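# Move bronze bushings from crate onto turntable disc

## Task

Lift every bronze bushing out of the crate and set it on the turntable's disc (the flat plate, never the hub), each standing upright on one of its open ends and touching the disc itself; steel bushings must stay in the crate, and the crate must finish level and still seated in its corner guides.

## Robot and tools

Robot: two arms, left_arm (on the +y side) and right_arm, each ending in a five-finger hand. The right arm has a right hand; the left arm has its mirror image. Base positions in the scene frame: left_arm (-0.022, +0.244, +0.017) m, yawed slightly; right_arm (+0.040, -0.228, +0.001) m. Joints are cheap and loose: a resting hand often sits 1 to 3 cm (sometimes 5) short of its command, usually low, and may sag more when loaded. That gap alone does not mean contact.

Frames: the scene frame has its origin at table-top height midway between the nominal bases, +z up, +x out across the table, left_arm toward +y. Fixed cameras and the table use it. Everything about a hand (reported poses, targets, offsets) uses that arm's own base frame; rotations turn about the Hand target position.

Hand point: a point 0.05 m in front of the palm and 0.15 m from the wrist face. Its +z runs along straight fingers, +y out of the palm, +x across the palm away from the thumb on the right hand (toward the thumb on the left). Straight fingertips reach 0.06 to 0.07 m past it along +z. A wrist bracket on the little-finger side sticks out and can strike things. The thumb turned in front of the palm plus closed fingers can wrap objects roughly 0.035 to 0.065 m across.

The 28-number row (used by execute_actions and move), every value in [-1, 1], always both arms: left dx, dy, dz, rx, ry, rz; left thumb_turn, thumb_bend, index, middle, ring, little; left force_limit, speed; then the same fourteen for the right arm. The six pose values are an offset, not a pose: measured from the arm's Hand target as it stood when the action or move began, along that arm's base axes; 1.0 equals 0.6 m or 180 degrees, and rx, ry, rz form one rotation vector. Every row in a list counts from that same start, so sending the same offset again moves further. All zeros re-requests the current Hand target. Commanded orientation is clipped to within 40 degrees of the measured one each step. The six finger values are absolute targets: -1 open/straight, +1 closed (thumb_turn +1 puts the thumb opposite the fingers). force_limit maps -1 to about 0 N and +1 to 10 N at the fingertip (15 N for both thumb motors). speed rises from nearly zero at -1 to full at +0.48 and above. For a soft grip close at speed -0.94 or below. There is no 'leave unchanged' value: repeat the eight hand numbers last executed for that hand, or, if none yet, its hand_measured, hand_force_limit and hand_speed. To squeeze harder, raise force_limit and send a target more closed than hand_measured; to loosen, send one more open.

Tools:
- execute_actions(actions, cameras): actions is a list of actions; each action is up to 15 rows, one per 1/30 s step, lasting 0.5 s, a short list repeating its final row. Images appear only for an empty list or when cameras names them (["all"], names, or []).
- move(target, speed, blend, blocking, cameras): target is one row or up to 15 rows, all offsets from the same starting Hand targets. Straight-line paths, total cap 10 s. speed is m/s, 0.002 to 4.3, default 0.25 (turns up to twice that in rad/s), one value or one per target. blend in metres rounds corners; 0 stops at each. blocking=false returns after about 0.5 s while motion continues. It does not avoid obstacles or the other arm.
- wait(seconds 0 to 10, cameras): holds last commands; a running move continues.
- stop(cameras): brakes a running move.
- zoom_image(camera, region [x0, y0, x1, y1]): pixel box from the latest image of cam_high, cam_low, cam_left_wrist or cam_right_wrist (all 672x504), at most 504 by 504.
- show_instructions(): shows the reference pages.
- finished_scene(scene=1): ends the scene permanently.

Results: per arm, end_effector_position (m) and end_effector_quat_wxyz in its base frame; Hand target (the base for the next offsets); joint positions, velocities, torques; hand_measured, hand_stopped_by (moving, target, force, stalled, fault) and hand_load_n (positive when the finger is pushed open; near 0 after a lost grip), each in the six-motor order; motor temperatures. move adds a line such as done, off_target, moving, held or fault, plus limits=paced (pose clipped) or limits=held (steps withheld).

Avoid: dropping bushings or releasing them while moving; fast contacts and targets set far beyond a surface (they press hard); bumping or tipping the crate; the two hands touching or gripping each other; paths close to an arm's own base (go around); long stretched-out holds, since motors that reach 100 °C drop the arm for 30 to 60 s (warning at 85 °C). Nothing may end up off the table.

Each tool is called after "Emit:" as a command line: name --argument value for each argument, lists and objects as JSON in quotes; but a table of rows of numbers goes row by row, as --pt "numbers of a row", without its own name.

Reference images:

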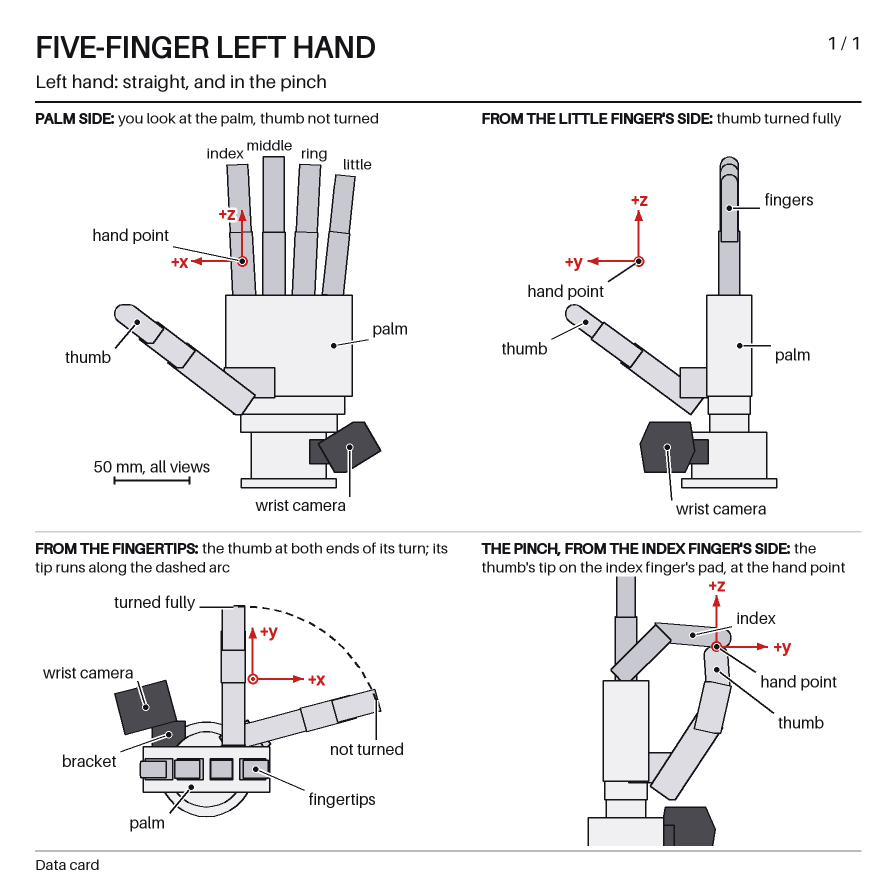

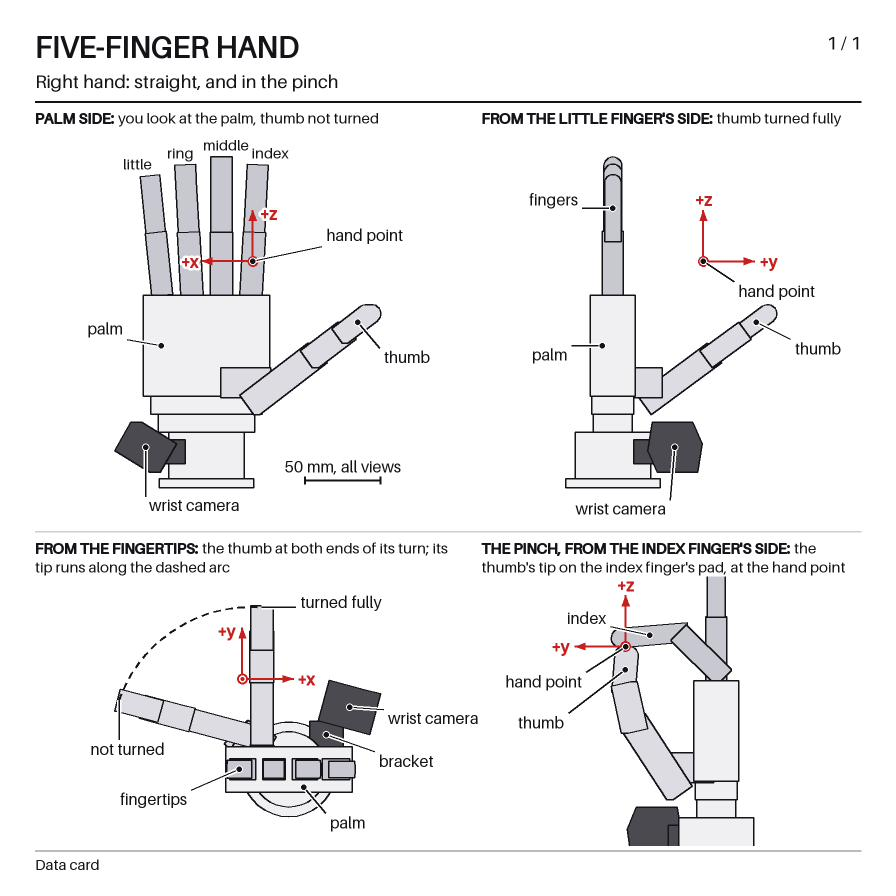

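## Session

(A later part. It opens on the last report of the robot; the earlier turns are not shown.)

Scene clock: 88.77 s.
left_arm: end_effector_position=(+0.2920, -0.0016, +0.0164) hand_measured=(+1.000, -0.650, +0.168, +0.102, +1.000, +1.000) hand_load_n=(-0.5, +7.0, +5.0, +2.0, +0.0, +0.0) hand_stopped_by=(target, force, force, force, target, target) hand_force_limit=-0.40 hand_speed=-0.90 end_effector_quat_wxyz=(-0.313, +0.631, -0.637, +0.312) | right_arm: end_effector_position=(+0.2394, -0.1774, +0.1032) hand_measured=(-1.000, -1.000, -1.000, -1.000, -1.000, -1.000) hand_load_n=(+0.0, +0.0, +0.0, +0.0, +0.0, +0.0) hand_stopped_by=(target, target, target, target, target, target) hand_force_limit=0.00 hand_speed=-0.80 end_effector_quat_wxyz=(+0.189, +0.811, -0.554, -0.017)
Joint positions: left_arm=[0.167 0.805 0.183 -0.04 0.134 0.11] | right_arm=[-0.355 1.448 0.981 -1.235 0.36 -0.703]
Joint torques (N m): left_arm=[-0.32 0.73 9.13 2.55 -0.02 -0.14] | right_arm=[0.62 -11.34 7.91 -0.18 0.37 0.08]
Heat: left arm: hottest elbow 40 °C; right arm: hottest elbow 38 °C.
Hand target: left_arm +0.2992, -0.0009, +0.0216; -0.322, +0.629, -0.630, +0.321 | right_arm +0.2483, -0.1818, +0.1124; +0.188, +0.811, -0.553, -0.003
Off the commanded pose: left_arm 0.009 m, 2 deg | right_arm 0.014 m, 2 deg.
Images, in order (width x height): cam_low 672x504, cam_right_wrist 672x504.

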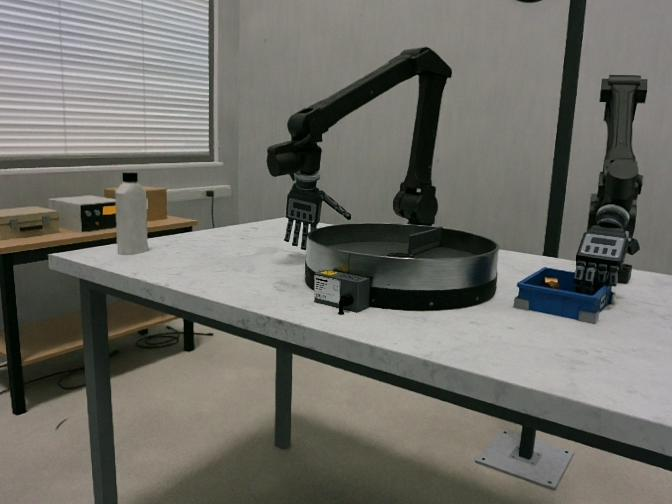

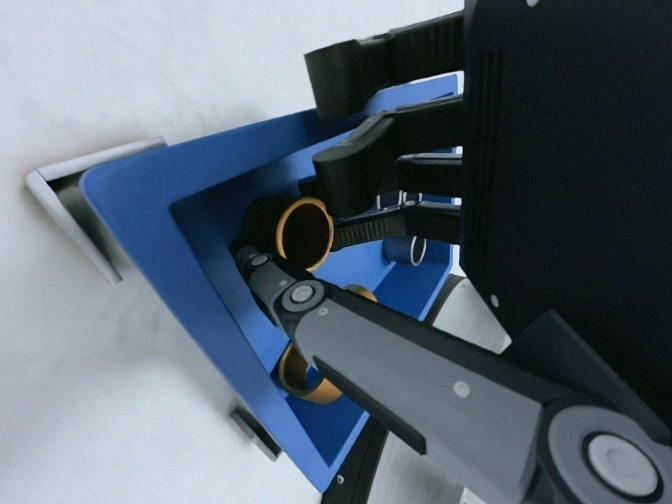

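Emit:
move --pt "0 0 0.283 0 0 0 1 -0.4 0.24 0.24 1 1 -0.4 -0.9 0 0 0 0 0 0 -1 -1 -1 -1 -1 -1 0 -0.8" --pt "0.118 -0.4735 0.29 0 0 -0.183 1 -0.4 0.24 0.24 1 1 -0.4 -0.9 0 0 0 0 0 0 -1 -1 -1 -1 -1 -1 0 -0.8" --speed '[0.15, 0.25]' --blend '[0.03, 0]' --cameras '["all"]'

Emit:
zoom_image --camera "cam_right_wrist" --region '[160, 120, 460, 350]'

Scene clock: 94.70 s.
left_arm: end_effector_position=(+0.3443, -0.2678, +0.1574) hand_measured=(+1.000, -0.650, +0.168, +0.102, +1.000, +1.000) hand_load_n=(+0.0, +7.5, +4.5, +2.0, +0.0, +0.0) hand_stopped_by=(target, force, force, force, target, target) hand_force_limit=-0.40 hand_speed=-0.90 end_effector_quat_wxyz=(+0.196, -0.437, +0.799, -0.363) | right_arm: end_effector_position=(+0.2394, -0.1774, +0.1032) hand_measured=(-1.000, -1.000, -1.000, -1.000, -1.000, -1.000) hand_load_n=(+0.0, +0.0, +0.0, +0.0, +0.0, +0.0) hand_stopped_by=(target, target, target, target, target, target) hand_force_limit=0.00 hand_speed=-0.80 end_effector_quat_wxyz=(+0.189, +0.811, -0.554, -0.017)
Joint positions: left_arm=[-0.593 1.098 0.781 -0.405 -0.014 -0.017] | right_arm=[-0.355 1.448 0.981 -1.235 0.36 -0.703]
Joint torques (N m): left_arm=[-0.62 -4.42 15.49 2.59 0.11 0.01] | right_arm=[0.62 -11.34 7.91 -0.18 0.37 0.08]
Heat: left arm: hottest elbow 41 °C; right arm: hottest elbow 38 °C.
Hand target: left_arm +0.3700, -0.2850, +0.1956; +0.218, -0.425, +0.783, -0.399 | right_arm +0.2483, -0.1818, +0.1124; +0.188, +0.811, -0.553, -0.003
Off the commanded pose: left_arm 0.049 m, 5 deg | right_arm 0.014 m, 2 deg.
move: off_target (left_arm, right_arm)
camera_calibration:
cam_left_wrist: T_world_to_cam=[[0.41844, -0.523192, 0.742414, -0.401169], [-0.88523, -0.417781, 0.204516, 0.157035], [0.203166, -0.742784, -0.637962, -0.0530902], [0, 0, 0, 1]] pos_world=[0.317663, -0.183717, 0.231848]

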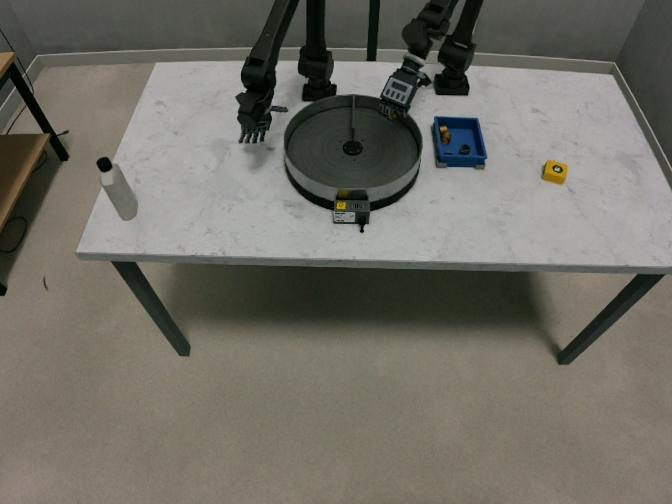

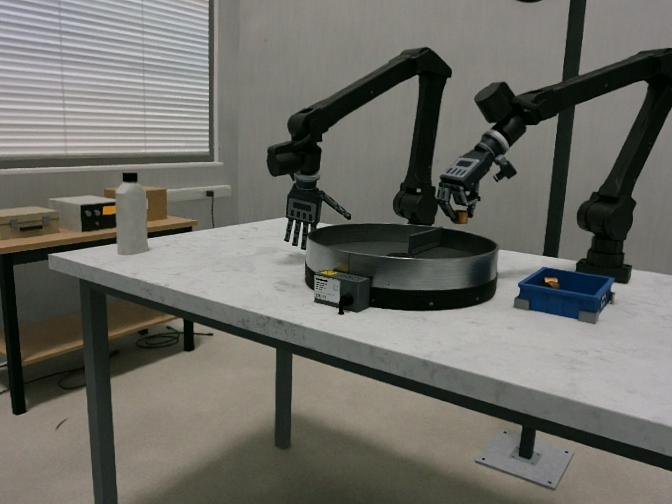

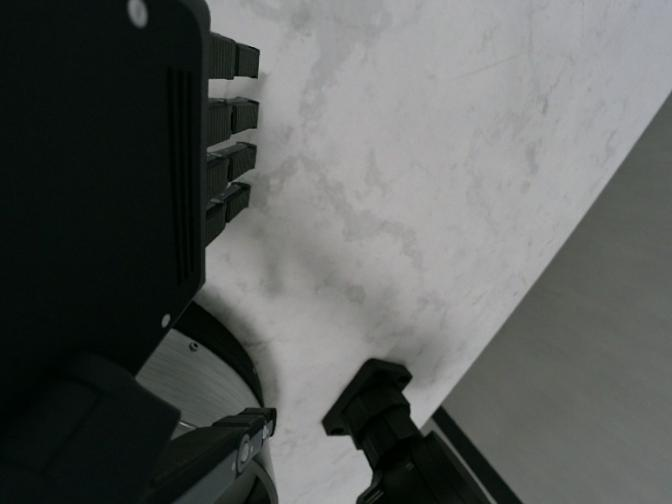

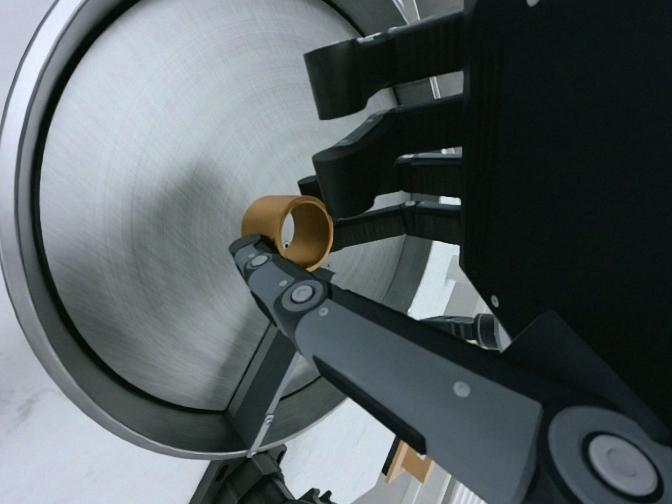

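Scaled by 1.680 from the camera's 672x504 image, which has a finer 960x720 frame.

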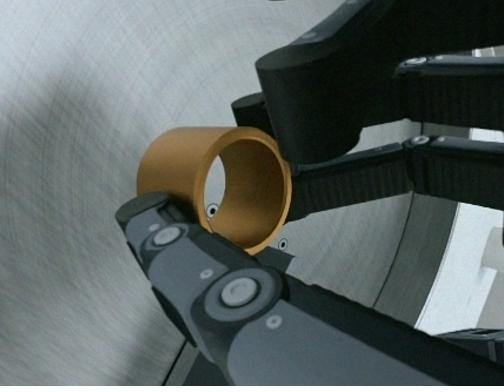

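Emit:
move --target '[0.003, -0.006, -0.17, 0, 0, 0, 1, -0.4, 0.24, 0.24, 1, 1, -0.4, -0.9, 0, 0, 0, 0, 0, 0, -1, -1, -1, -1, -1, -1, 0, -0.8]' --speed 0.15 --cameras '["cam_high", "cam_low", "cam_right_wrist"]'

Emit:
zoom_image --camera "cam_right_wrist" --region '[160, 120, 460, 350]'

Emit:
zoom_image --camera "cam_high" --region '[320, 70, 440, 190]'

Scene clock: 101.37 s.
left_arm: end_effector_position=(+0.3630, -0.2805, +0.0830) hand_measured=(+1.000, -0.650, +0.168, +0.102, +1.000, +1.000) hand_load_n=(+0.0, +7.0, +4.5, +2.0, +0.0, +0.0) hand_stopped_by=(target, force, force, force, target, target) hand_force_limit=-0.40 hand_speed=-0.90 end_effector_quat_wxyz=(+0.207, -0.432, +0.790, -0.383) | right_arm: end_effector_position=(+0.2394, -0.1774, +0.1032) hand_measured=(-1.000, -1.000, -1.000, -1.000, -1.000, -1.000) hand_load_n=(+0.0, +0.0, +0.0, +0.0, +0.0, +0.0) hand_stopped_by=(target, target, target, target, target, target) hand_force_limit=0.00 hand_speed=-0.80 end_effector_quat_wxyz=(+0.189, +0.811, -0.554, -0.017)
Joint positions: left_arm=[-0.593 1.254 0.657 -0.073 -0.014 -0.017] | right_arm=[-0.355 1.448 0.981 -1.235 0.36 -0.703]
Joint torques (N m): left_arm=[-0.67 -5.95 9.91 2.66 -0.06 -0.02] | right_arm=[0.56 -11.34 7.92 -0.18 0.38 0.08]
Motor temperatures (°C): left_arm=[36 28 42 29 27 26] | right_arm=[34 29 38 26 25 26]
Heat: left arm: hottest elbow 42 °C; right arm: hottest elbow 38 °C.
Hand target: left_arm +0.3718, -0.2886, +0.0936; +0.218, -0.425, +0.783, -0.399 | right_arm +0.2483, -0.1818, +0.1124; +0.188, +0.811, -0.553, -0.003
Off the commanded pose: left_arm 0.016 m, 3 deg | right_arm 0.014 m, 2 deg.
move: off_target (left_arm, right_arm)
Images, in order (width x height): cam_high 672x504, cam_low 672x504, cam_right_wrist 672x504.

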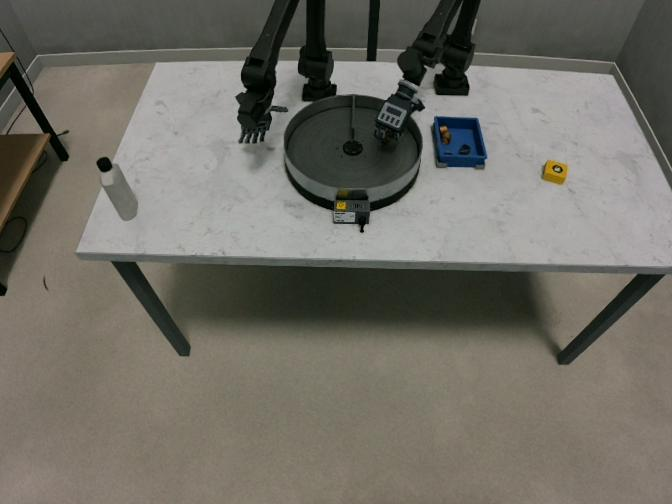

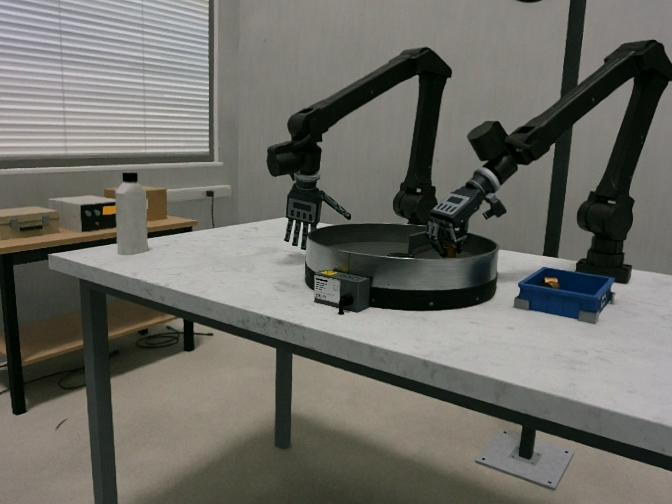

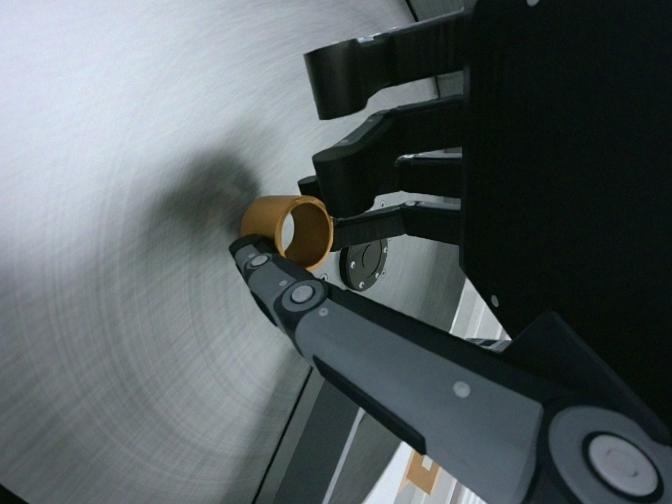

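Scaled by 1.680 from the camera's 672x504 image, which has a finer 960x720 frame.

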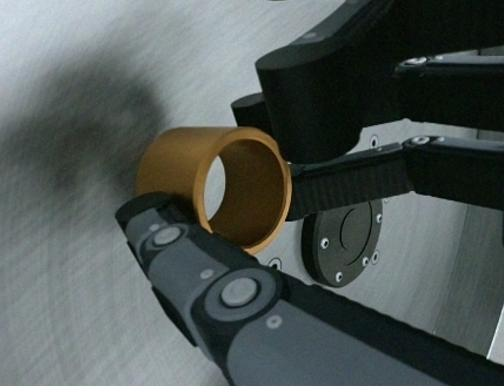

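Scaled by 4.200 from the camera's 672x504 image, which has a finer 960x720 frame.

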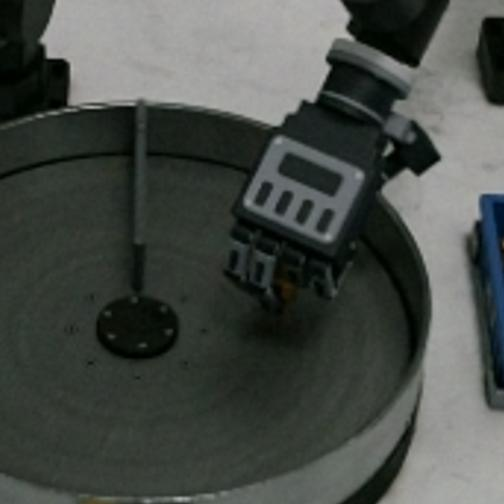

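Emit:
move --target '[0.0, 0.0, -0.015, 0, 0, 0, 1, -0.4, 0.24, 0.24, 1, 1, -0.4, -0.9, 0, 0, 0, 0, 0, 0, -1, -1, -1, -1, -1, -1, 0, -0.8]' --speed 0.05 --cameras '["cam_right_wrist"]'

Emit:
zoom_image --camera "cam_right_wrist" --region '[160, 120, 460, 350]'

Scene clock: 103.30 s.
left_arm: end_effector_position=(+0.3640, -0.2811, +0.0764) hand_measured=(+1.000, -0.650, +0.168, +0.102, +1.000, +1.000) hand_load_n=(-0.5, +7.0, +4.5, +2.0, +0.0, +0.0) hand_stopped_by=(target, force, force, force, target, target) hand_force_limit=-0.40 hand_speed=-0.90 end_effector_quat_wxyz=(+0.208, -0.432, +0.789, -0.385) | right_arm: end_effector_position=(+0.2394, -0.1774, +0.1032) hand_measured=(-1.000, -1.000, -1.000, -1.000, -1.000, -1.000) hand_load_n=(+0.0, +0.0, +0.0, +0.0, +0.0, +0.0) hand_stopped_by=(target, target, target, target, target, target) hand_force_limit=0.00 hand_speed=-0.80 end_effector_quat_wxyz=(+0.189, +0.811, -0.554, -0.017)
Joint positions: left_arm=[-0.593 1.27 0.646 -0.043 -0.014 -0.017] | right_arm=[-0.355 1.448 0.981 -1.235 0.36 -0.703]
Joint torques (N m): left_arm=[-0.62 -5.83 9.58 2.67 -0.06 -0.03] | right_arm=[0.62 -11.34 7.92 -0.18 0.37 0.08]
Heat: left arm: hottest elbow 42 °C; right arm: hottest elbow 39 °C.
Hand target: left_arm +0.3718, -0.2886, +0.0846; +0.218, -0.425, +0.783, -0.399 | right_arm +0.2483, -0.1818, +0.1124; +0.188, +0.811, -0.553, -0.003
Off the commanded pose: left_arm 0.014 m, 2 deg | right_arm 0.014 m, 2 deg.
move: off_target (left_arm, right_arm)
Images, in order (width x height): cam_right_wrist 672x504.

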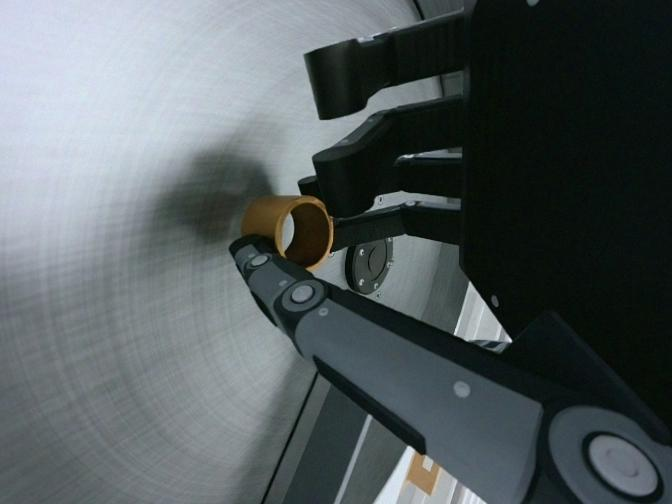

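Scaled by 1.680 from the camera's 672x504 image, which has a finer 960x720 frame.

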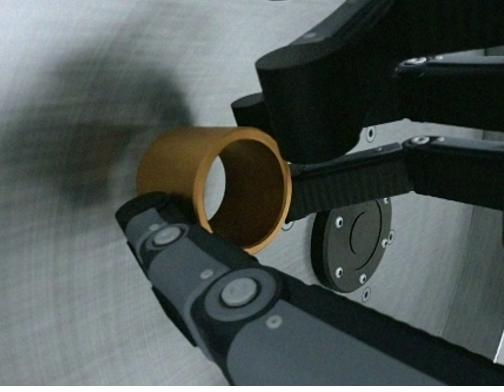

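Emit:
move --target '[0.0, 0.0, -0.01, 0, 0, 0, 1, -0.4, 0.24, 0.24, 1, 1, -0.4, -0.9, 0, 0, 0, 0, 0, 0, -1, -1, -1, -1, -1, -1, 0, -0.8]' --speed 0.05 --cameras '["cam_right_wrist"]'

Emit:
zoom_image --camera "cam_right_wrist" --region '[160, 120, 460, 350]'

Scene clock: 104.63 s.
left_arm: end_effector_position=(+0.3644, -0.2814, +0.0711) hand_measured=(+1.000, -0.650, +0.168, +0.102, +1.000, +1.000) hand_load_n=(-0.5, +7.5, +4.5, +2.0, +0.0, +0.0) hand_stopped_by=(target, force, force, force, target, target) hand_force_limit=-0.40 hand_speed=-0.90 end_effector_quat_wxyz=(+0.208, -0.432, +0.789, -0.385) | right_arm: end_effector_position=(+0.2394, -0.1774, +0.1032) hand_measured=(-1.000, -1.000, -1.000, -1.000, -1.000, -1.000) hand_load_n=(+0.0, +0.0, +0.0, +0.0, +0.0, +0.0) hand_stopped_by=(target, target, target, target, target, target) hand_force_limit=0.00 hand_speed=-0.80 end_effector_quat_wxyz=(+0.189, +0.811, -0.554, -0.017)
Joint positions: left_arm=[-0.593 1.282 0.639 -0.021 -0.014 -0.017] | right_arm=[-0.355 1.448 0.981 -1.235 0.36 -0.703]
Joint torques (N m): left_arm=[-0.67 -5.83 9.44 2.69 -0.06 -0.02] | right_arm=[0.62 -11.34 7.92 -0.2 0.38 0.08]
Heat: left arm: hottest elbow 42 °C; right arm: hottest elbow 39 °C.
Hand target: left_arm +0.3718, -0.2886, +0.0786; +0.218, -0.425, +0.783, -0.399 | right_arm +0.2483, -0.1818, +0.1124; +0.188, +0.811, -0.553, -0.003
Off the commanded pose: left_arm 0.013 m, 2 deg | right_arm 0.014 m, 2 deg.
move: off_target (left_arm, right_arm)
Images, in order (width x height): cam_right_wrist 672x504.

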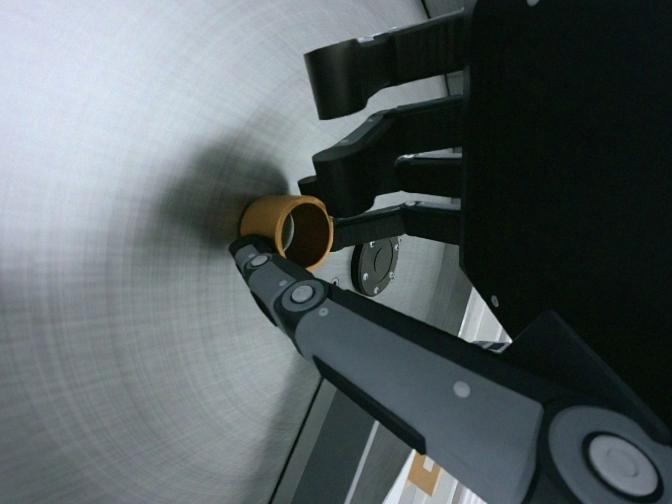

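Scaled by 1.680 from the camera's 672x504 image, which has a finer 960x720 frame.

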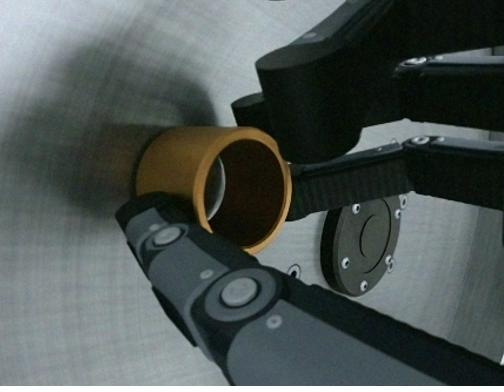

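Emit:
execute_actions --actions '[]' --cameras '["cam_right_wrist","cam_low"]'

Scene clock: 106.07 s.
left_arm: end_effector_position=(+0.3644, -0.2814, +0.0711) hand_measured=(+1.000, -0.650, +0.168, +0.102, +1.000, +1.000) hand_load_n=(-0.5, +7.0, +4.5, +2.0, +0.0, +0.0) hand_stopped_by=(target, force, force, force, target, target) hand_force_limit=-0.40 hand_speed=-0.90 end_effector_quat_wxyz=(+0.208, -0.432, +0.789, -0.385) | right_arm: end_effector_position=(+0.2394, -0.1774, +0.1032) hand_measured=(-1.000, -1.000, -1.000, -1.000, -1.000, -1.000) hand_load_n=(+0.0, +0.0, +0.0, +0.0, +0.0, +0.0) hand_stopped_by=(target, target, target, target, target, target) hand_force_limit=0.00 hand_speed=-0.80 end_effector_quat_wxyz=(+0.189, +0.811, -0.554, -0.017)
Joint positions: left_arm=[-0.593 1.282 0.639 -0.021 -0.014 -0.017] | right_arm=[-0.355 1.448 0.981 -1.235 0.36 -0.703]
Joint velocities: within noise
Joint torques (N m): left_arm=[-0.62 -5.83 9.43 2.7 -0.06 -0.02] | right_arm=[0.56 -11.34 7.91 -0.2 0.37 0.08]
Motor temperatures (°C): left_arm=[36 28 42 29 27 26] | right_arm=[34 29 39 26 25 26]
Heat: left arm: hottest elbow 42 °C; right arm: hottest elbow 39 °C.
Hand target: left_arm +0.3718, -0.2886, +0.0786; +0.218, -0.425, +0.783, -0.399 | right_arm +0.2483, -0.1818, +0.1124; +0.188, +0.811, -0.553, -0.003
Off the commanded pose: left_arm 0.013 m, 2 deg | right_arm 0.014 m, 2 deg.
Images, in order (width x height): cam_low 672x504, cam_right_wrist 672x504.

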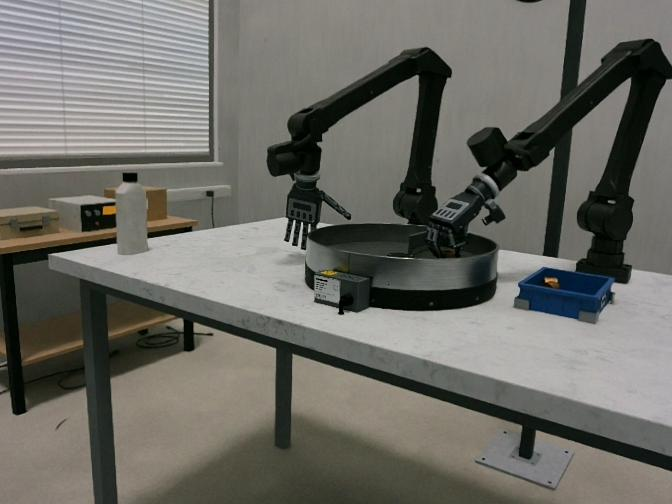

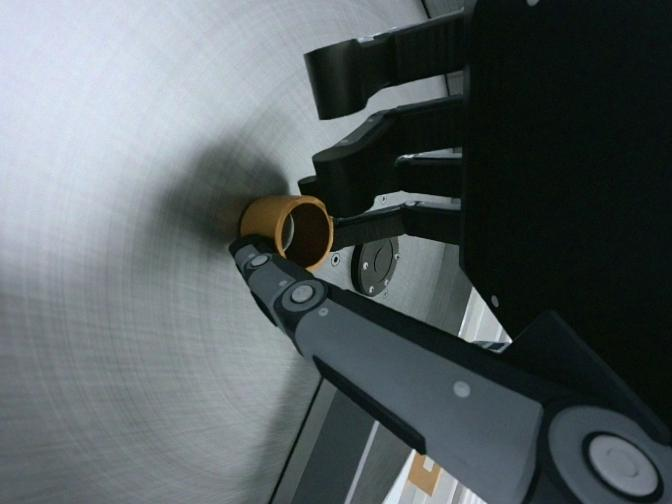

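Emit:
move --target '[0,0,-0.01,0,0,0,1,-0.4,0.24,0.24,1,1,-0.4,-0.9,0,0,0,0,0,0,-1,-1,-1,-1,-1,-1,0,-0.8]' --speed 0.05 --cameras '["cam_right_wrist"]'

Emit:
zoom_image --camera "cam_right_wrist" --region '[200, 150, 380, 310]'

Scene clock: 107.90 s.
left_arm: end_effector_position=(+0.3703, -0.2778, +0.0694) hand_measured=(+1.000, -0.650, +0.168, +0.102, +1.000, +1.000) hand_load_n=(-0.5, +7.0, +5.0, +2.0, +0.0, +0.0) hand_stopped_by=(target, force, force, force, target, target) hand_force_limit=-0.40 hand_speed=-0.90 end_effector_quat_wxyz=(+0.218, -0.431, +0.786, -0.386) | right_arm: end_effector_position=(+0.2394, -0.1774, +0.1032) hand_measured=(-1.000, -1.000, -1.000, -1.000, -1.000, -1.000) hand_load_n=(+0.0, +0.0, +0.0, +0.0, +0.0, +0.0) hand_stopped_by=(target, target, target, target, target, target) hand_force_limit=0.00 hand_speed=-0.80 end_effector_quat_wxyz=(+0.189, +0.811, -0.554, -0.017)
Joint positions: left_arm=[-0.586 1.289 0.634 0.003 -0.025 -0.006] | right_arm=[-0.355 1.448 0.981 -1.235 0.36 -0.703]
Joint torques (N m): left_arm=[0.26 -5.6 9.05 2.55 -0.03 -0.02] | right_arm=[0.62 -11.34 7.92 -0.18 0.38 0.08]
Heat: left arm: hottest elbow 42 °C; right arm: hottest elbow 39 °C.
Hand target: left_arm +0.3718, -0.2886, +0.0726; +0.218, -0.425, +0.783, -0.399 | right_arm +0.2483, -0.1818, +0.1124; +0.188, +0.811, -0.553, -0.003
Off the commanded pose: left_arm 0.011 m, 2 deg | right_arm 0.014 m, 2 deg.
move: off_target (left_arm, right_arm)
Images, in order (width x height): cam_right_wrist 672x504.

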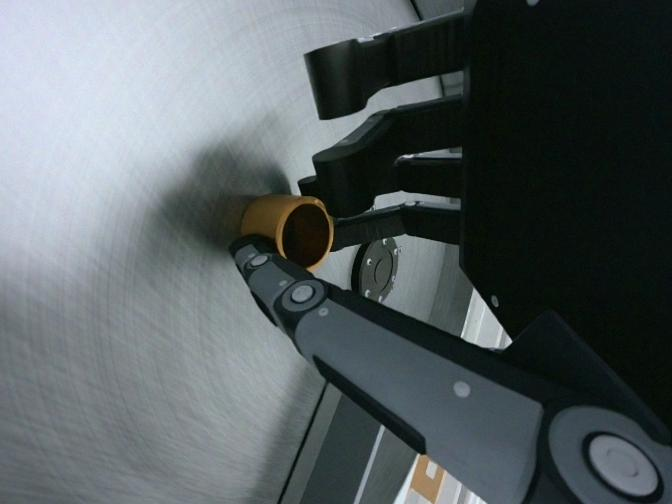

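Scaled by 2.800 from the camera's 672x504 image, which has a finer 960x720 frame.

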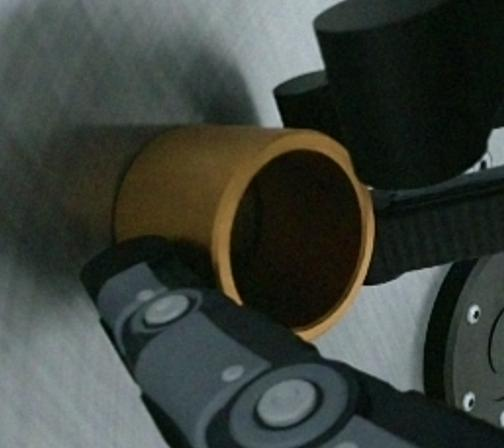

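Emit:
execute_actions --actions '[[[0,0,0,0,0,0,1,-0.70,0.05,0.0,1,1,-0.2,-0.7,0,0,0,0,0,0,-1,-1,-1,-1,-1,-1,0,-0.8]],[[0,0,0,0,0,0,1,-0.76,-0.1,-0.1,1,1,-0.2,-0.6,0,0,0,0,0,0,-1,-1,-1,-1,-1,-1,0,-0.8]]]' --cameras '["cam_right_wrist"]'

Emit:
zoom_image --camera "cam_right_wrist" --region '[200, 150, 380, 310]'

Scene clock: 109.63 s.
left_arm: end_effector_position=(+0.3683, -0.2806, +0.0691) hand_measured=(+1.000, -0.760, -0.100, -0.100, +1.000, +1.000) hand_load_n=(+0.0, +0.0, +0.0, +0.5, +0.0, +0.0) hand_stopped_by=(target, target, target, target, target, target) hand_force_limit=-0.20 hand_speed=-0.60 end_effector_quat_wxyz=(+0.211, -0.433, +0.785, -0.389) | right_arm: end_effector_position=(+0.2394, -0.1774, +0.1032) hand_measured=(-1.000, -1.000, -1.000, -1.000, -1.000, -1.000) hand_load_n=(+0.5, +0.0, +0.0, +0.0, +0.0, +0.0) hand_stopped_by=(target, target, target, target, target, target) hand_force_limit=0.00 hand_speed=-0.80 end_effector_quat_wxyz=(+0.189, +0.811, -0.554, -0.017)
Joint positions: left_arm=[-0.587 1.291 0.634 0.003 -0.014 -0.017] | right_arm=[-0.355 1.448 0.981 -1.235 0.36 -0.703]
Joint torques (N m): left_arm=[-0.62 -5.66 9.03 2.58 -0.06 -0.02] | right_arm=[0.62 -11.34 7.92 -0.18 0.38 0.07]
Heat: left arm: hottest elbow 42 °C; right arm: hottest elbow 39 °C.
Hand target: left_arm +0.3718, -0.2886, +0.0726; +0.218, -0.425, +0.783, -0.399 | right_arm +0.2483, -0.1818, +0.1124; +0.188, +0.811, -0.553, -0.003
Off the commanded pose: left_arm 0.009 m, 2 deg | right_arm 0.014 m, 2 deg.
Images, in order (width x height): cam_right_wrist 672x504.

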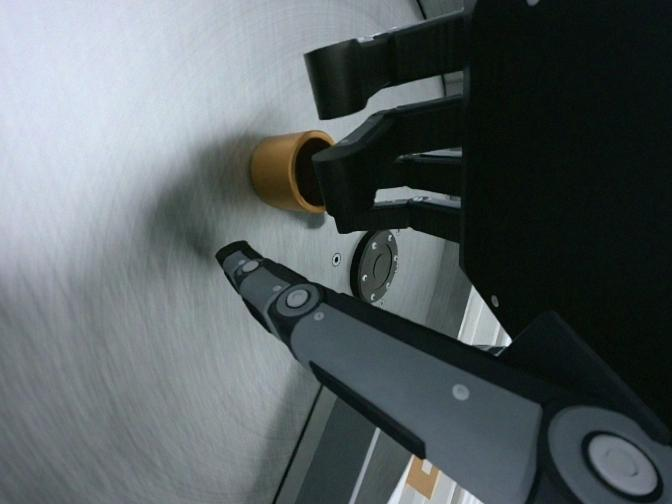

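Scaled by 2.800 from the camera's 672x504 image, which has a finer 960x720 frame.

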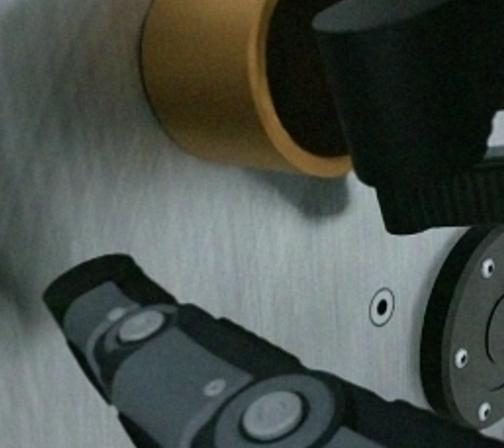

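Emit:
wait --seconds 0.3 --cameras '["cam_right_wrist","cam_high"]'

Emit:
zoom_image --camera "cam_high" --region '[80, 220, 330, 400]'

Scene clock: 110.17 s.
left_arm: end_effector_position=(+0.3674, -0.2817, +0.0691) hand_measured=(+1.000, -0.760, -0.100, -0.100, +1.000, +1.000) hand_load_n=(+0.0, +0.0, +0.0, +0.0, +0.0, +0.0) hand_stopped_by=(target, target, target, target, target, target) hand_force_limit=-0.20 hand_speed=-0.60 end_effector_quat_wxyz=(+0.211, -0.432, +0.786, -0.389) | right_arm: end_effector_position=(+0.2394, -0.1774, +0.1032) hand_measured=(-1.000, -1.000, -1.000, -1.000, -1.000, -1.000) hand_load_n=(+0.0, +0.0, +0.5, +0.0, +0.0, +0.0) hand_stopped_by=(target, target, target, target, target, target) hand_force_limit=0.00 hand_speed=-0.80 end_effector_quat_wxyz=(+0.189, +0.811, -0.554, -0.017)
Joint positions: left_arm=[-0.59 1.291 0.634 0.003 -0.014 -0.017] | right_arm=[-0.355 1.448 0.981 -1.235 0.36 -0.703]
Joint torques (N m): left_arm=[-0.44 -5.71 9.02 2.58 -0.06 -0.02] | right_arm=[0.62 -11.34 7.92 -0.18 0.38 0.08]
Heat: left arm: hottest elbow 42 °C; right arm: hottest elbow 39 °C.
Hand target: left_arm +0.3718, -0.2886, +0.0726; +0.218, -0.425, +0.783, -0.399 | right_arm +0.2483, -0.1818, +0.1124; +0.188, +0.811, -0.553, -0.003
Off the commanded pose: left_arm 0.009 m, 2 deg | right_arm 0.014 m, 2 deg.
wait: 0.30 s; at rest from the start
Images, in order (width x height): cam_high 672x504, cam_right_wrist 672x504.

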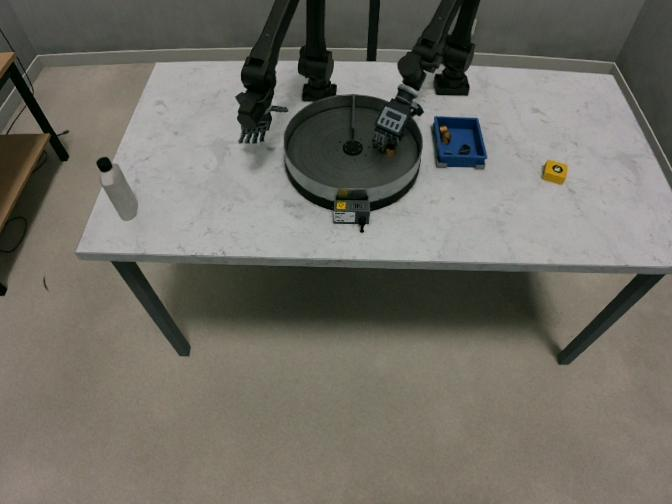

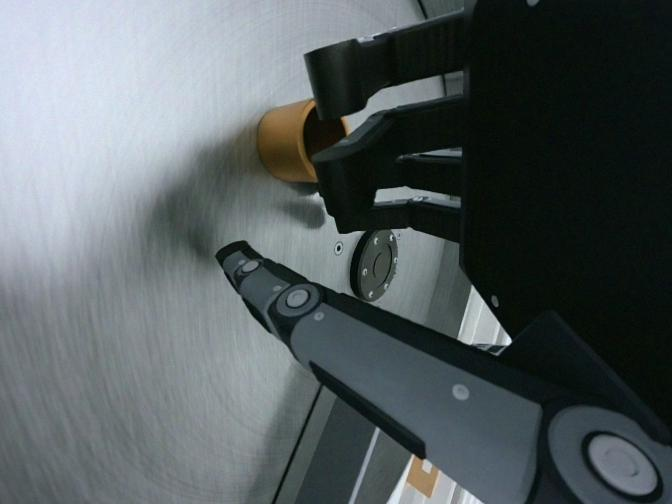

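Scaled by 2.016 from the camera's 672x504 image, which has a finer 960x720 frame.

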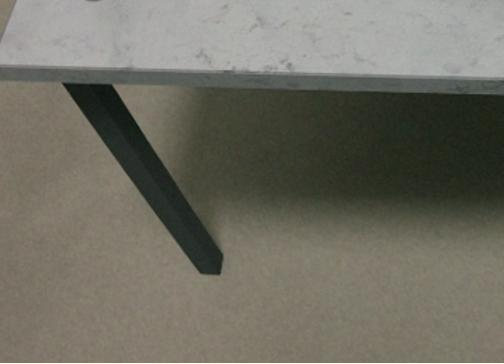

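Emit:
move --target '[0,0,0.15,0,0,0,1,-0.76,-0.1,-0.1,1,1,-0.2,-0.6,0,0,0,0,0,0,-1,-1,-1,-1,-1,-1,0,-0.8]' --speed 0.15 --cameras '["cam_high","cam_right_wrist"]'

Emit:
wait --seconds 1 --cameras '["cam_high","cam_right_wrist"]'

Scene clock: 113.03 s.
left_arm: end_effector_position=(+0.3586, -0.2767, +0.1331) hand_measured=(+1.000, -0.760, -0.100, -0.100, +1.000, +1.000) hand_load_n=(+0.0, +0.0, +0.0, +0.0, +0.0, +0.0) hand_stopped_by=(target, target, target, target, target, target) hand_force_limit=-0.20 hand_speed=-0.60 end_effector_quat_wxyz=(+0.206, -0.433, +0.791, -0.380) | right_arm: end_effector_position=(+0.2394, -0.1774, +0.1032) hand_measured=(-1.000, -1.000, -1.000, -1.000, -1.000, -1.000) hand_load_n=(+0.0, -0.5, +0.0, +0.0, +0.5, +0.0) hand_stopped_by=(target, target, target, target, target, target) hand_force_limit=0.00 hand_speed=-0.80 end_effector_quat_wxyz=(+0.189, +0.811, -0.554, -0.017)
Joint positions: left_arm=[-0.592 1.156 0.734 -0.254 -0.014 -0.017] | right_arm=[-0.355 1.448 0.981 -1.235 0.36 -0.703]
Joint torques (N m): left_arm=[-0.62 -5.89 14.28 0.85 -0.06 -0.02] | right_arm=[0.56 -11.34 7.92 -0.2 0.38 0.08]
Heat: left arm: hottest elbow 42 °C; right arm: hottest elbow 39 °C.
Hand target: left_arm +0.3718, -0.2886, +0.1626; +0.218, -0.425, +0.783, -0.399 | right_arm +0.2483, -0.1818, +0.1124; +0.188, +0.811, -0.553, -0.003
Off the commanded pose: left_arm 0.034 m, 3 deg | right_arm 0.014 m, 2 deg.
move: off_target (left_arm, right_arm)
Images, in order (width x height): cam_high 672x504, cam_right_wrist 672x504.

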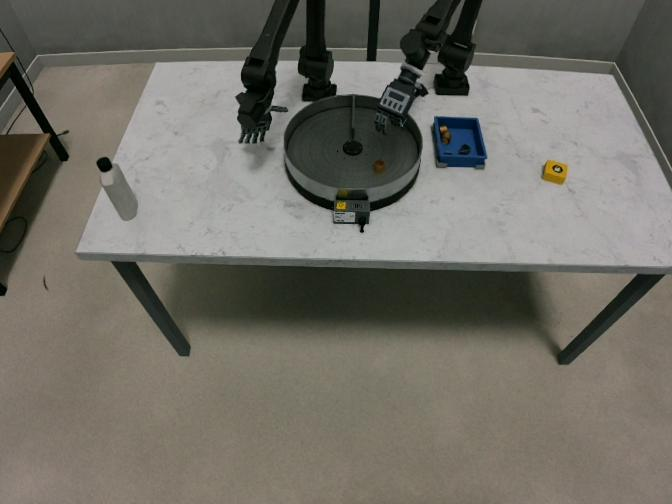

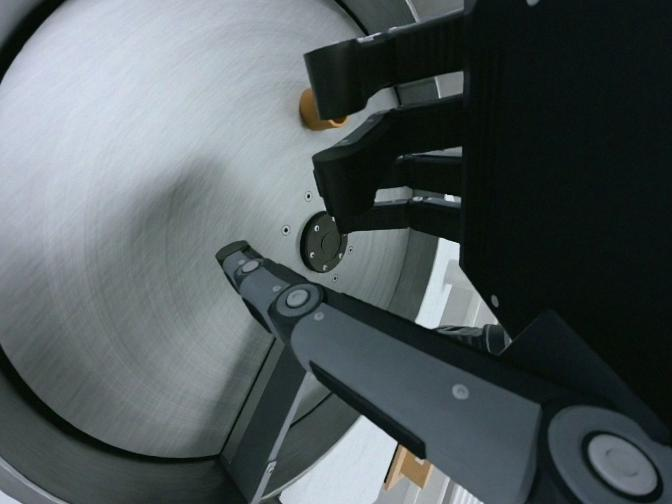

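Scene clock: 114.03 s.
left_arm: end_effector_position=(+0.3586, -0.2767, +0.1331) hand_measured=(+1.000, -0.760, -0.100, -0.100, +1.000, +1.000) hand_load_n=(+0.0, +0.0, +0.0, +0.0, +0.0, +0.0) hand_stopped_by=(target, target, target, target, target, target) hand_force_limit=-0.20 hand_speed=-0.60 end_effector_quat_wxyz=(+0.206, -0.433, +0.791, -0.380) | right_arm: end_effector_position=(+0.2394, -0.1774, +0.1032) hand_measured=(-1.000, -1.000, -1.000, -1.000, -1.000, -1.000) hand_load_n=(+0.0, +0.0, -0.5, -0.5, +0.0, +0.0) hand_stopped_by=(target, target, target, target, target, target) hand_force_limit=0.00 hand_speed=-0.80 end_effector_quat_wxyz=(+0.189, +0.811, -0.554, -0.017)
Joint positions: left_arm=[-0.592 1.156 0.734 -0.254 -0.014 -0.017] | right_arm=[-0.355 1.448 0.981 -1.235 0.36 -0.703]
Joint torques (N m): left_arm=[-0.62 -5.89 14.27 0.88 -0.06 -0.02] | right_arm=[0.62 -11.34 7.92 -0.18 0.38 0.08]
Heat: left arm: hottest elbow 42 °C; right arm: hottest elbow 39 °C.
Hand target: left_arm +0.3718, -0.2886, +0.1626; +0.218, -0.425, +0.783, -0.399 | right_arm +0.2483, -0.1818, +0.1124; +0.188, +0.811, -0.553, -0.003
Off the commanded pose: left_arm 0.034 m, 3 deg | right_arm 0.014 m, 2 deg.
wait: 1.00 s; at rest by 0.17 s
Images, in order (width x height): cam_high 672x504, cam_right_wrist 672x504.

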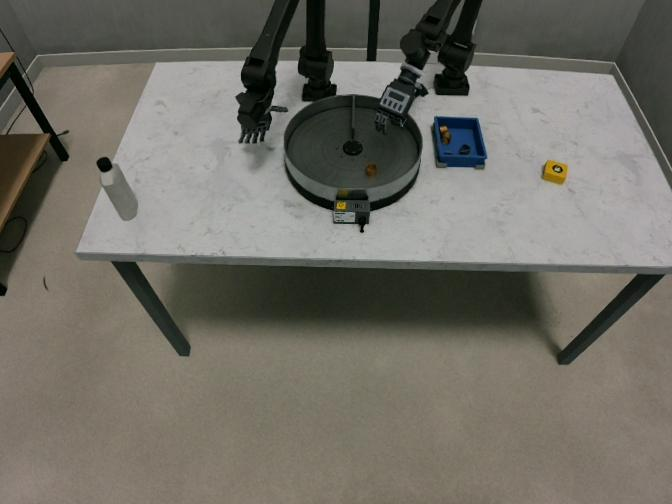

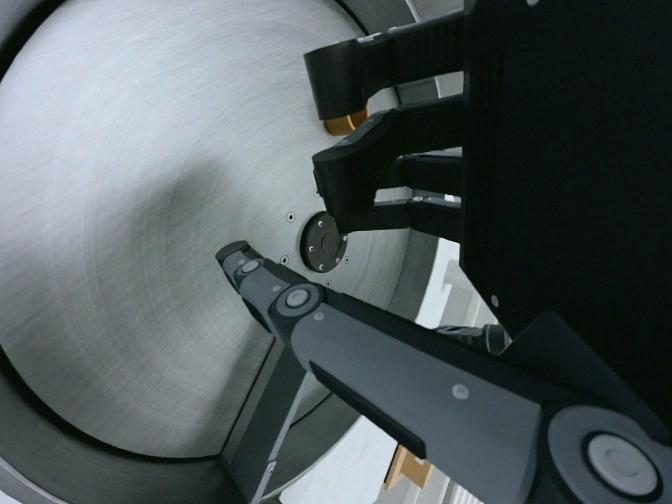

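Emit:
move --pt "-0.01 0.05 0.07 0 0 0 -1 -1 -0.367 1 1 1 -0.2 0 0 0 0 0 0 0 -1 -1 -1 -1 -1 -1 0 -0.8" --pt "-0.0697 0.381 -0.04 0.0857 0.2919 0.1694 -1 -1 -0.367 1 1 1 -0.2 0 0 0 0 0 0 0 -1 -1 -1 -1 -1 -1 0 -0.8" --blend 0.03 --speed 0.3 --cameras '["cam_high","cam_right_wrist"]'

Emit:
zoom_image --camera "cam_high" --region '[270, 80, 500, 220]'

Scene clock: 125.37 s.
left_arm: end_effector_position=(+0.3107, -0.0571, +0.1229) hand_measured=(-1.000, -1.000, -0.368, +1.000, +1.000, +1.000) hand_load_n=(+0.0, +0.0, +0.0, +0.0, +0.0, +0.0) hand_stopped_by=(target, target, target, target, target, target) hand_force_limit=-0.20 hand_speed=0.00 end_effector_quat_wxyz=(+0.013, +0.699, -0.715, -0.015) | right_arm: end_effector_position=(+0.2394, -0.1774, +0.1032) hand_measured=(-1.000, -1.000, -1.000, -1.000, -1.000, -1.000) hand_load_n=(+0.0, +0.0, +0.0, +0.0, +0.0, +0.0) hand_stopped_by=(target, target, target, target, target, target) hand_force_limit=0.00 hand_speed=-0.80 end_effector_quat_wxyz=(+0.189, +0.811, -0.554, -0.017)
Joint positions: left_arm=[-0.073 1.395 1.057 -1.271 -0.001 -0.051] | right_arm=[-0.355 1.448 0.981 -1.235 0.36 -0.703]
Joint torques (N m): left_arm=[-0.38 -7.41 13.05 -0.5 -0.13 -0.16] | right_arm=[0.62 -11.28 7.92 -0.2 0.38 0.08]
Heat: left arm: hottest elbow 46 °C; right arm: hottest elbow 39 °C.
Hand target: left_arm +0.3299, -0.0600, +0.1386; +0.000, +0.707, -0.707, +0.001 | right_arm +0.2483, -0.1818, +0.1124; +0.188, +0.811, -0.553, -0.003
Off the commanded pose: left_arm 0.025 m, 3 deg | right_arm 0.014 m, 2 deg.
move: off_target (left_arm, right_arm); blend cut to 0.0258 m at target 1
Images, in order (width x height): cam_high 672x504, cam_right_wrist 672x504.

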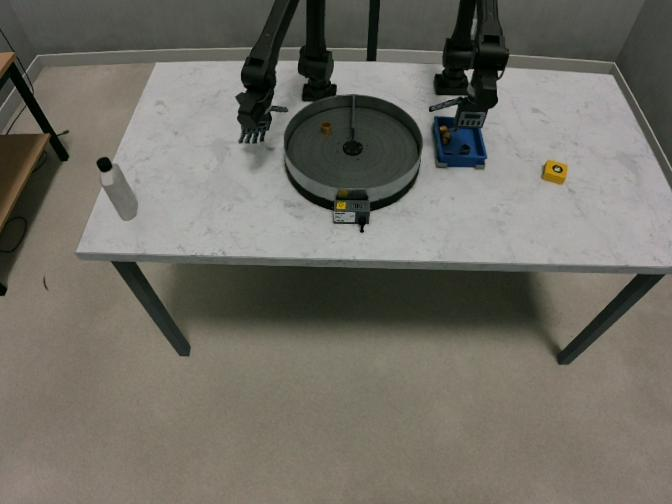

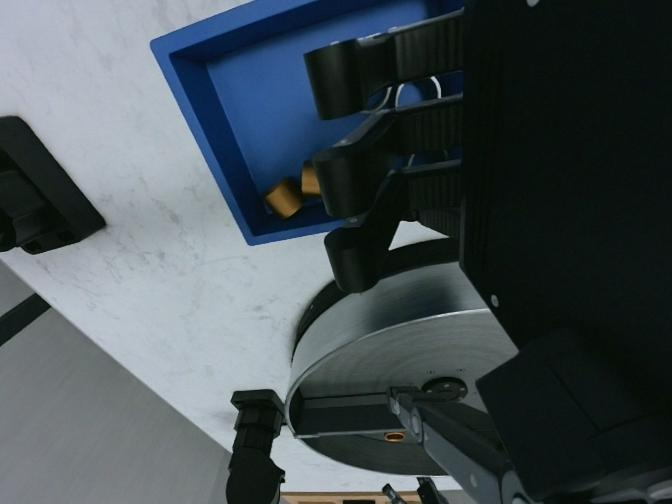

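Scaled by 2.191 from the camera's 672x504 image, which has a finer 960x720 frame.

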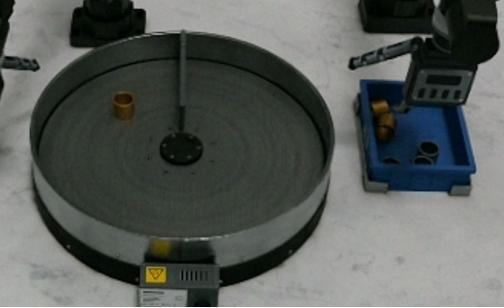

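Emit:
zoom_image --camera "cam_right_wrist" --region '[200, 20, 480, 260]'

Scaled by 1.800 from the camera's 672x504 image, which has a finer 960x720 frame.

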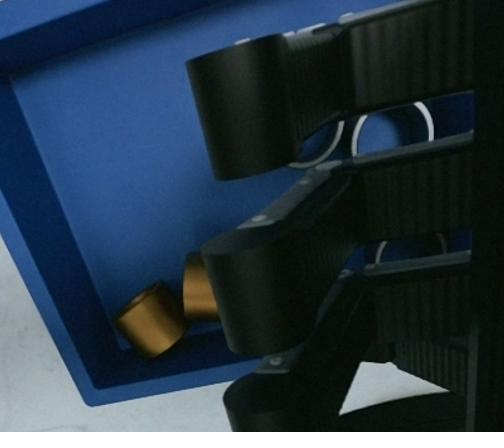

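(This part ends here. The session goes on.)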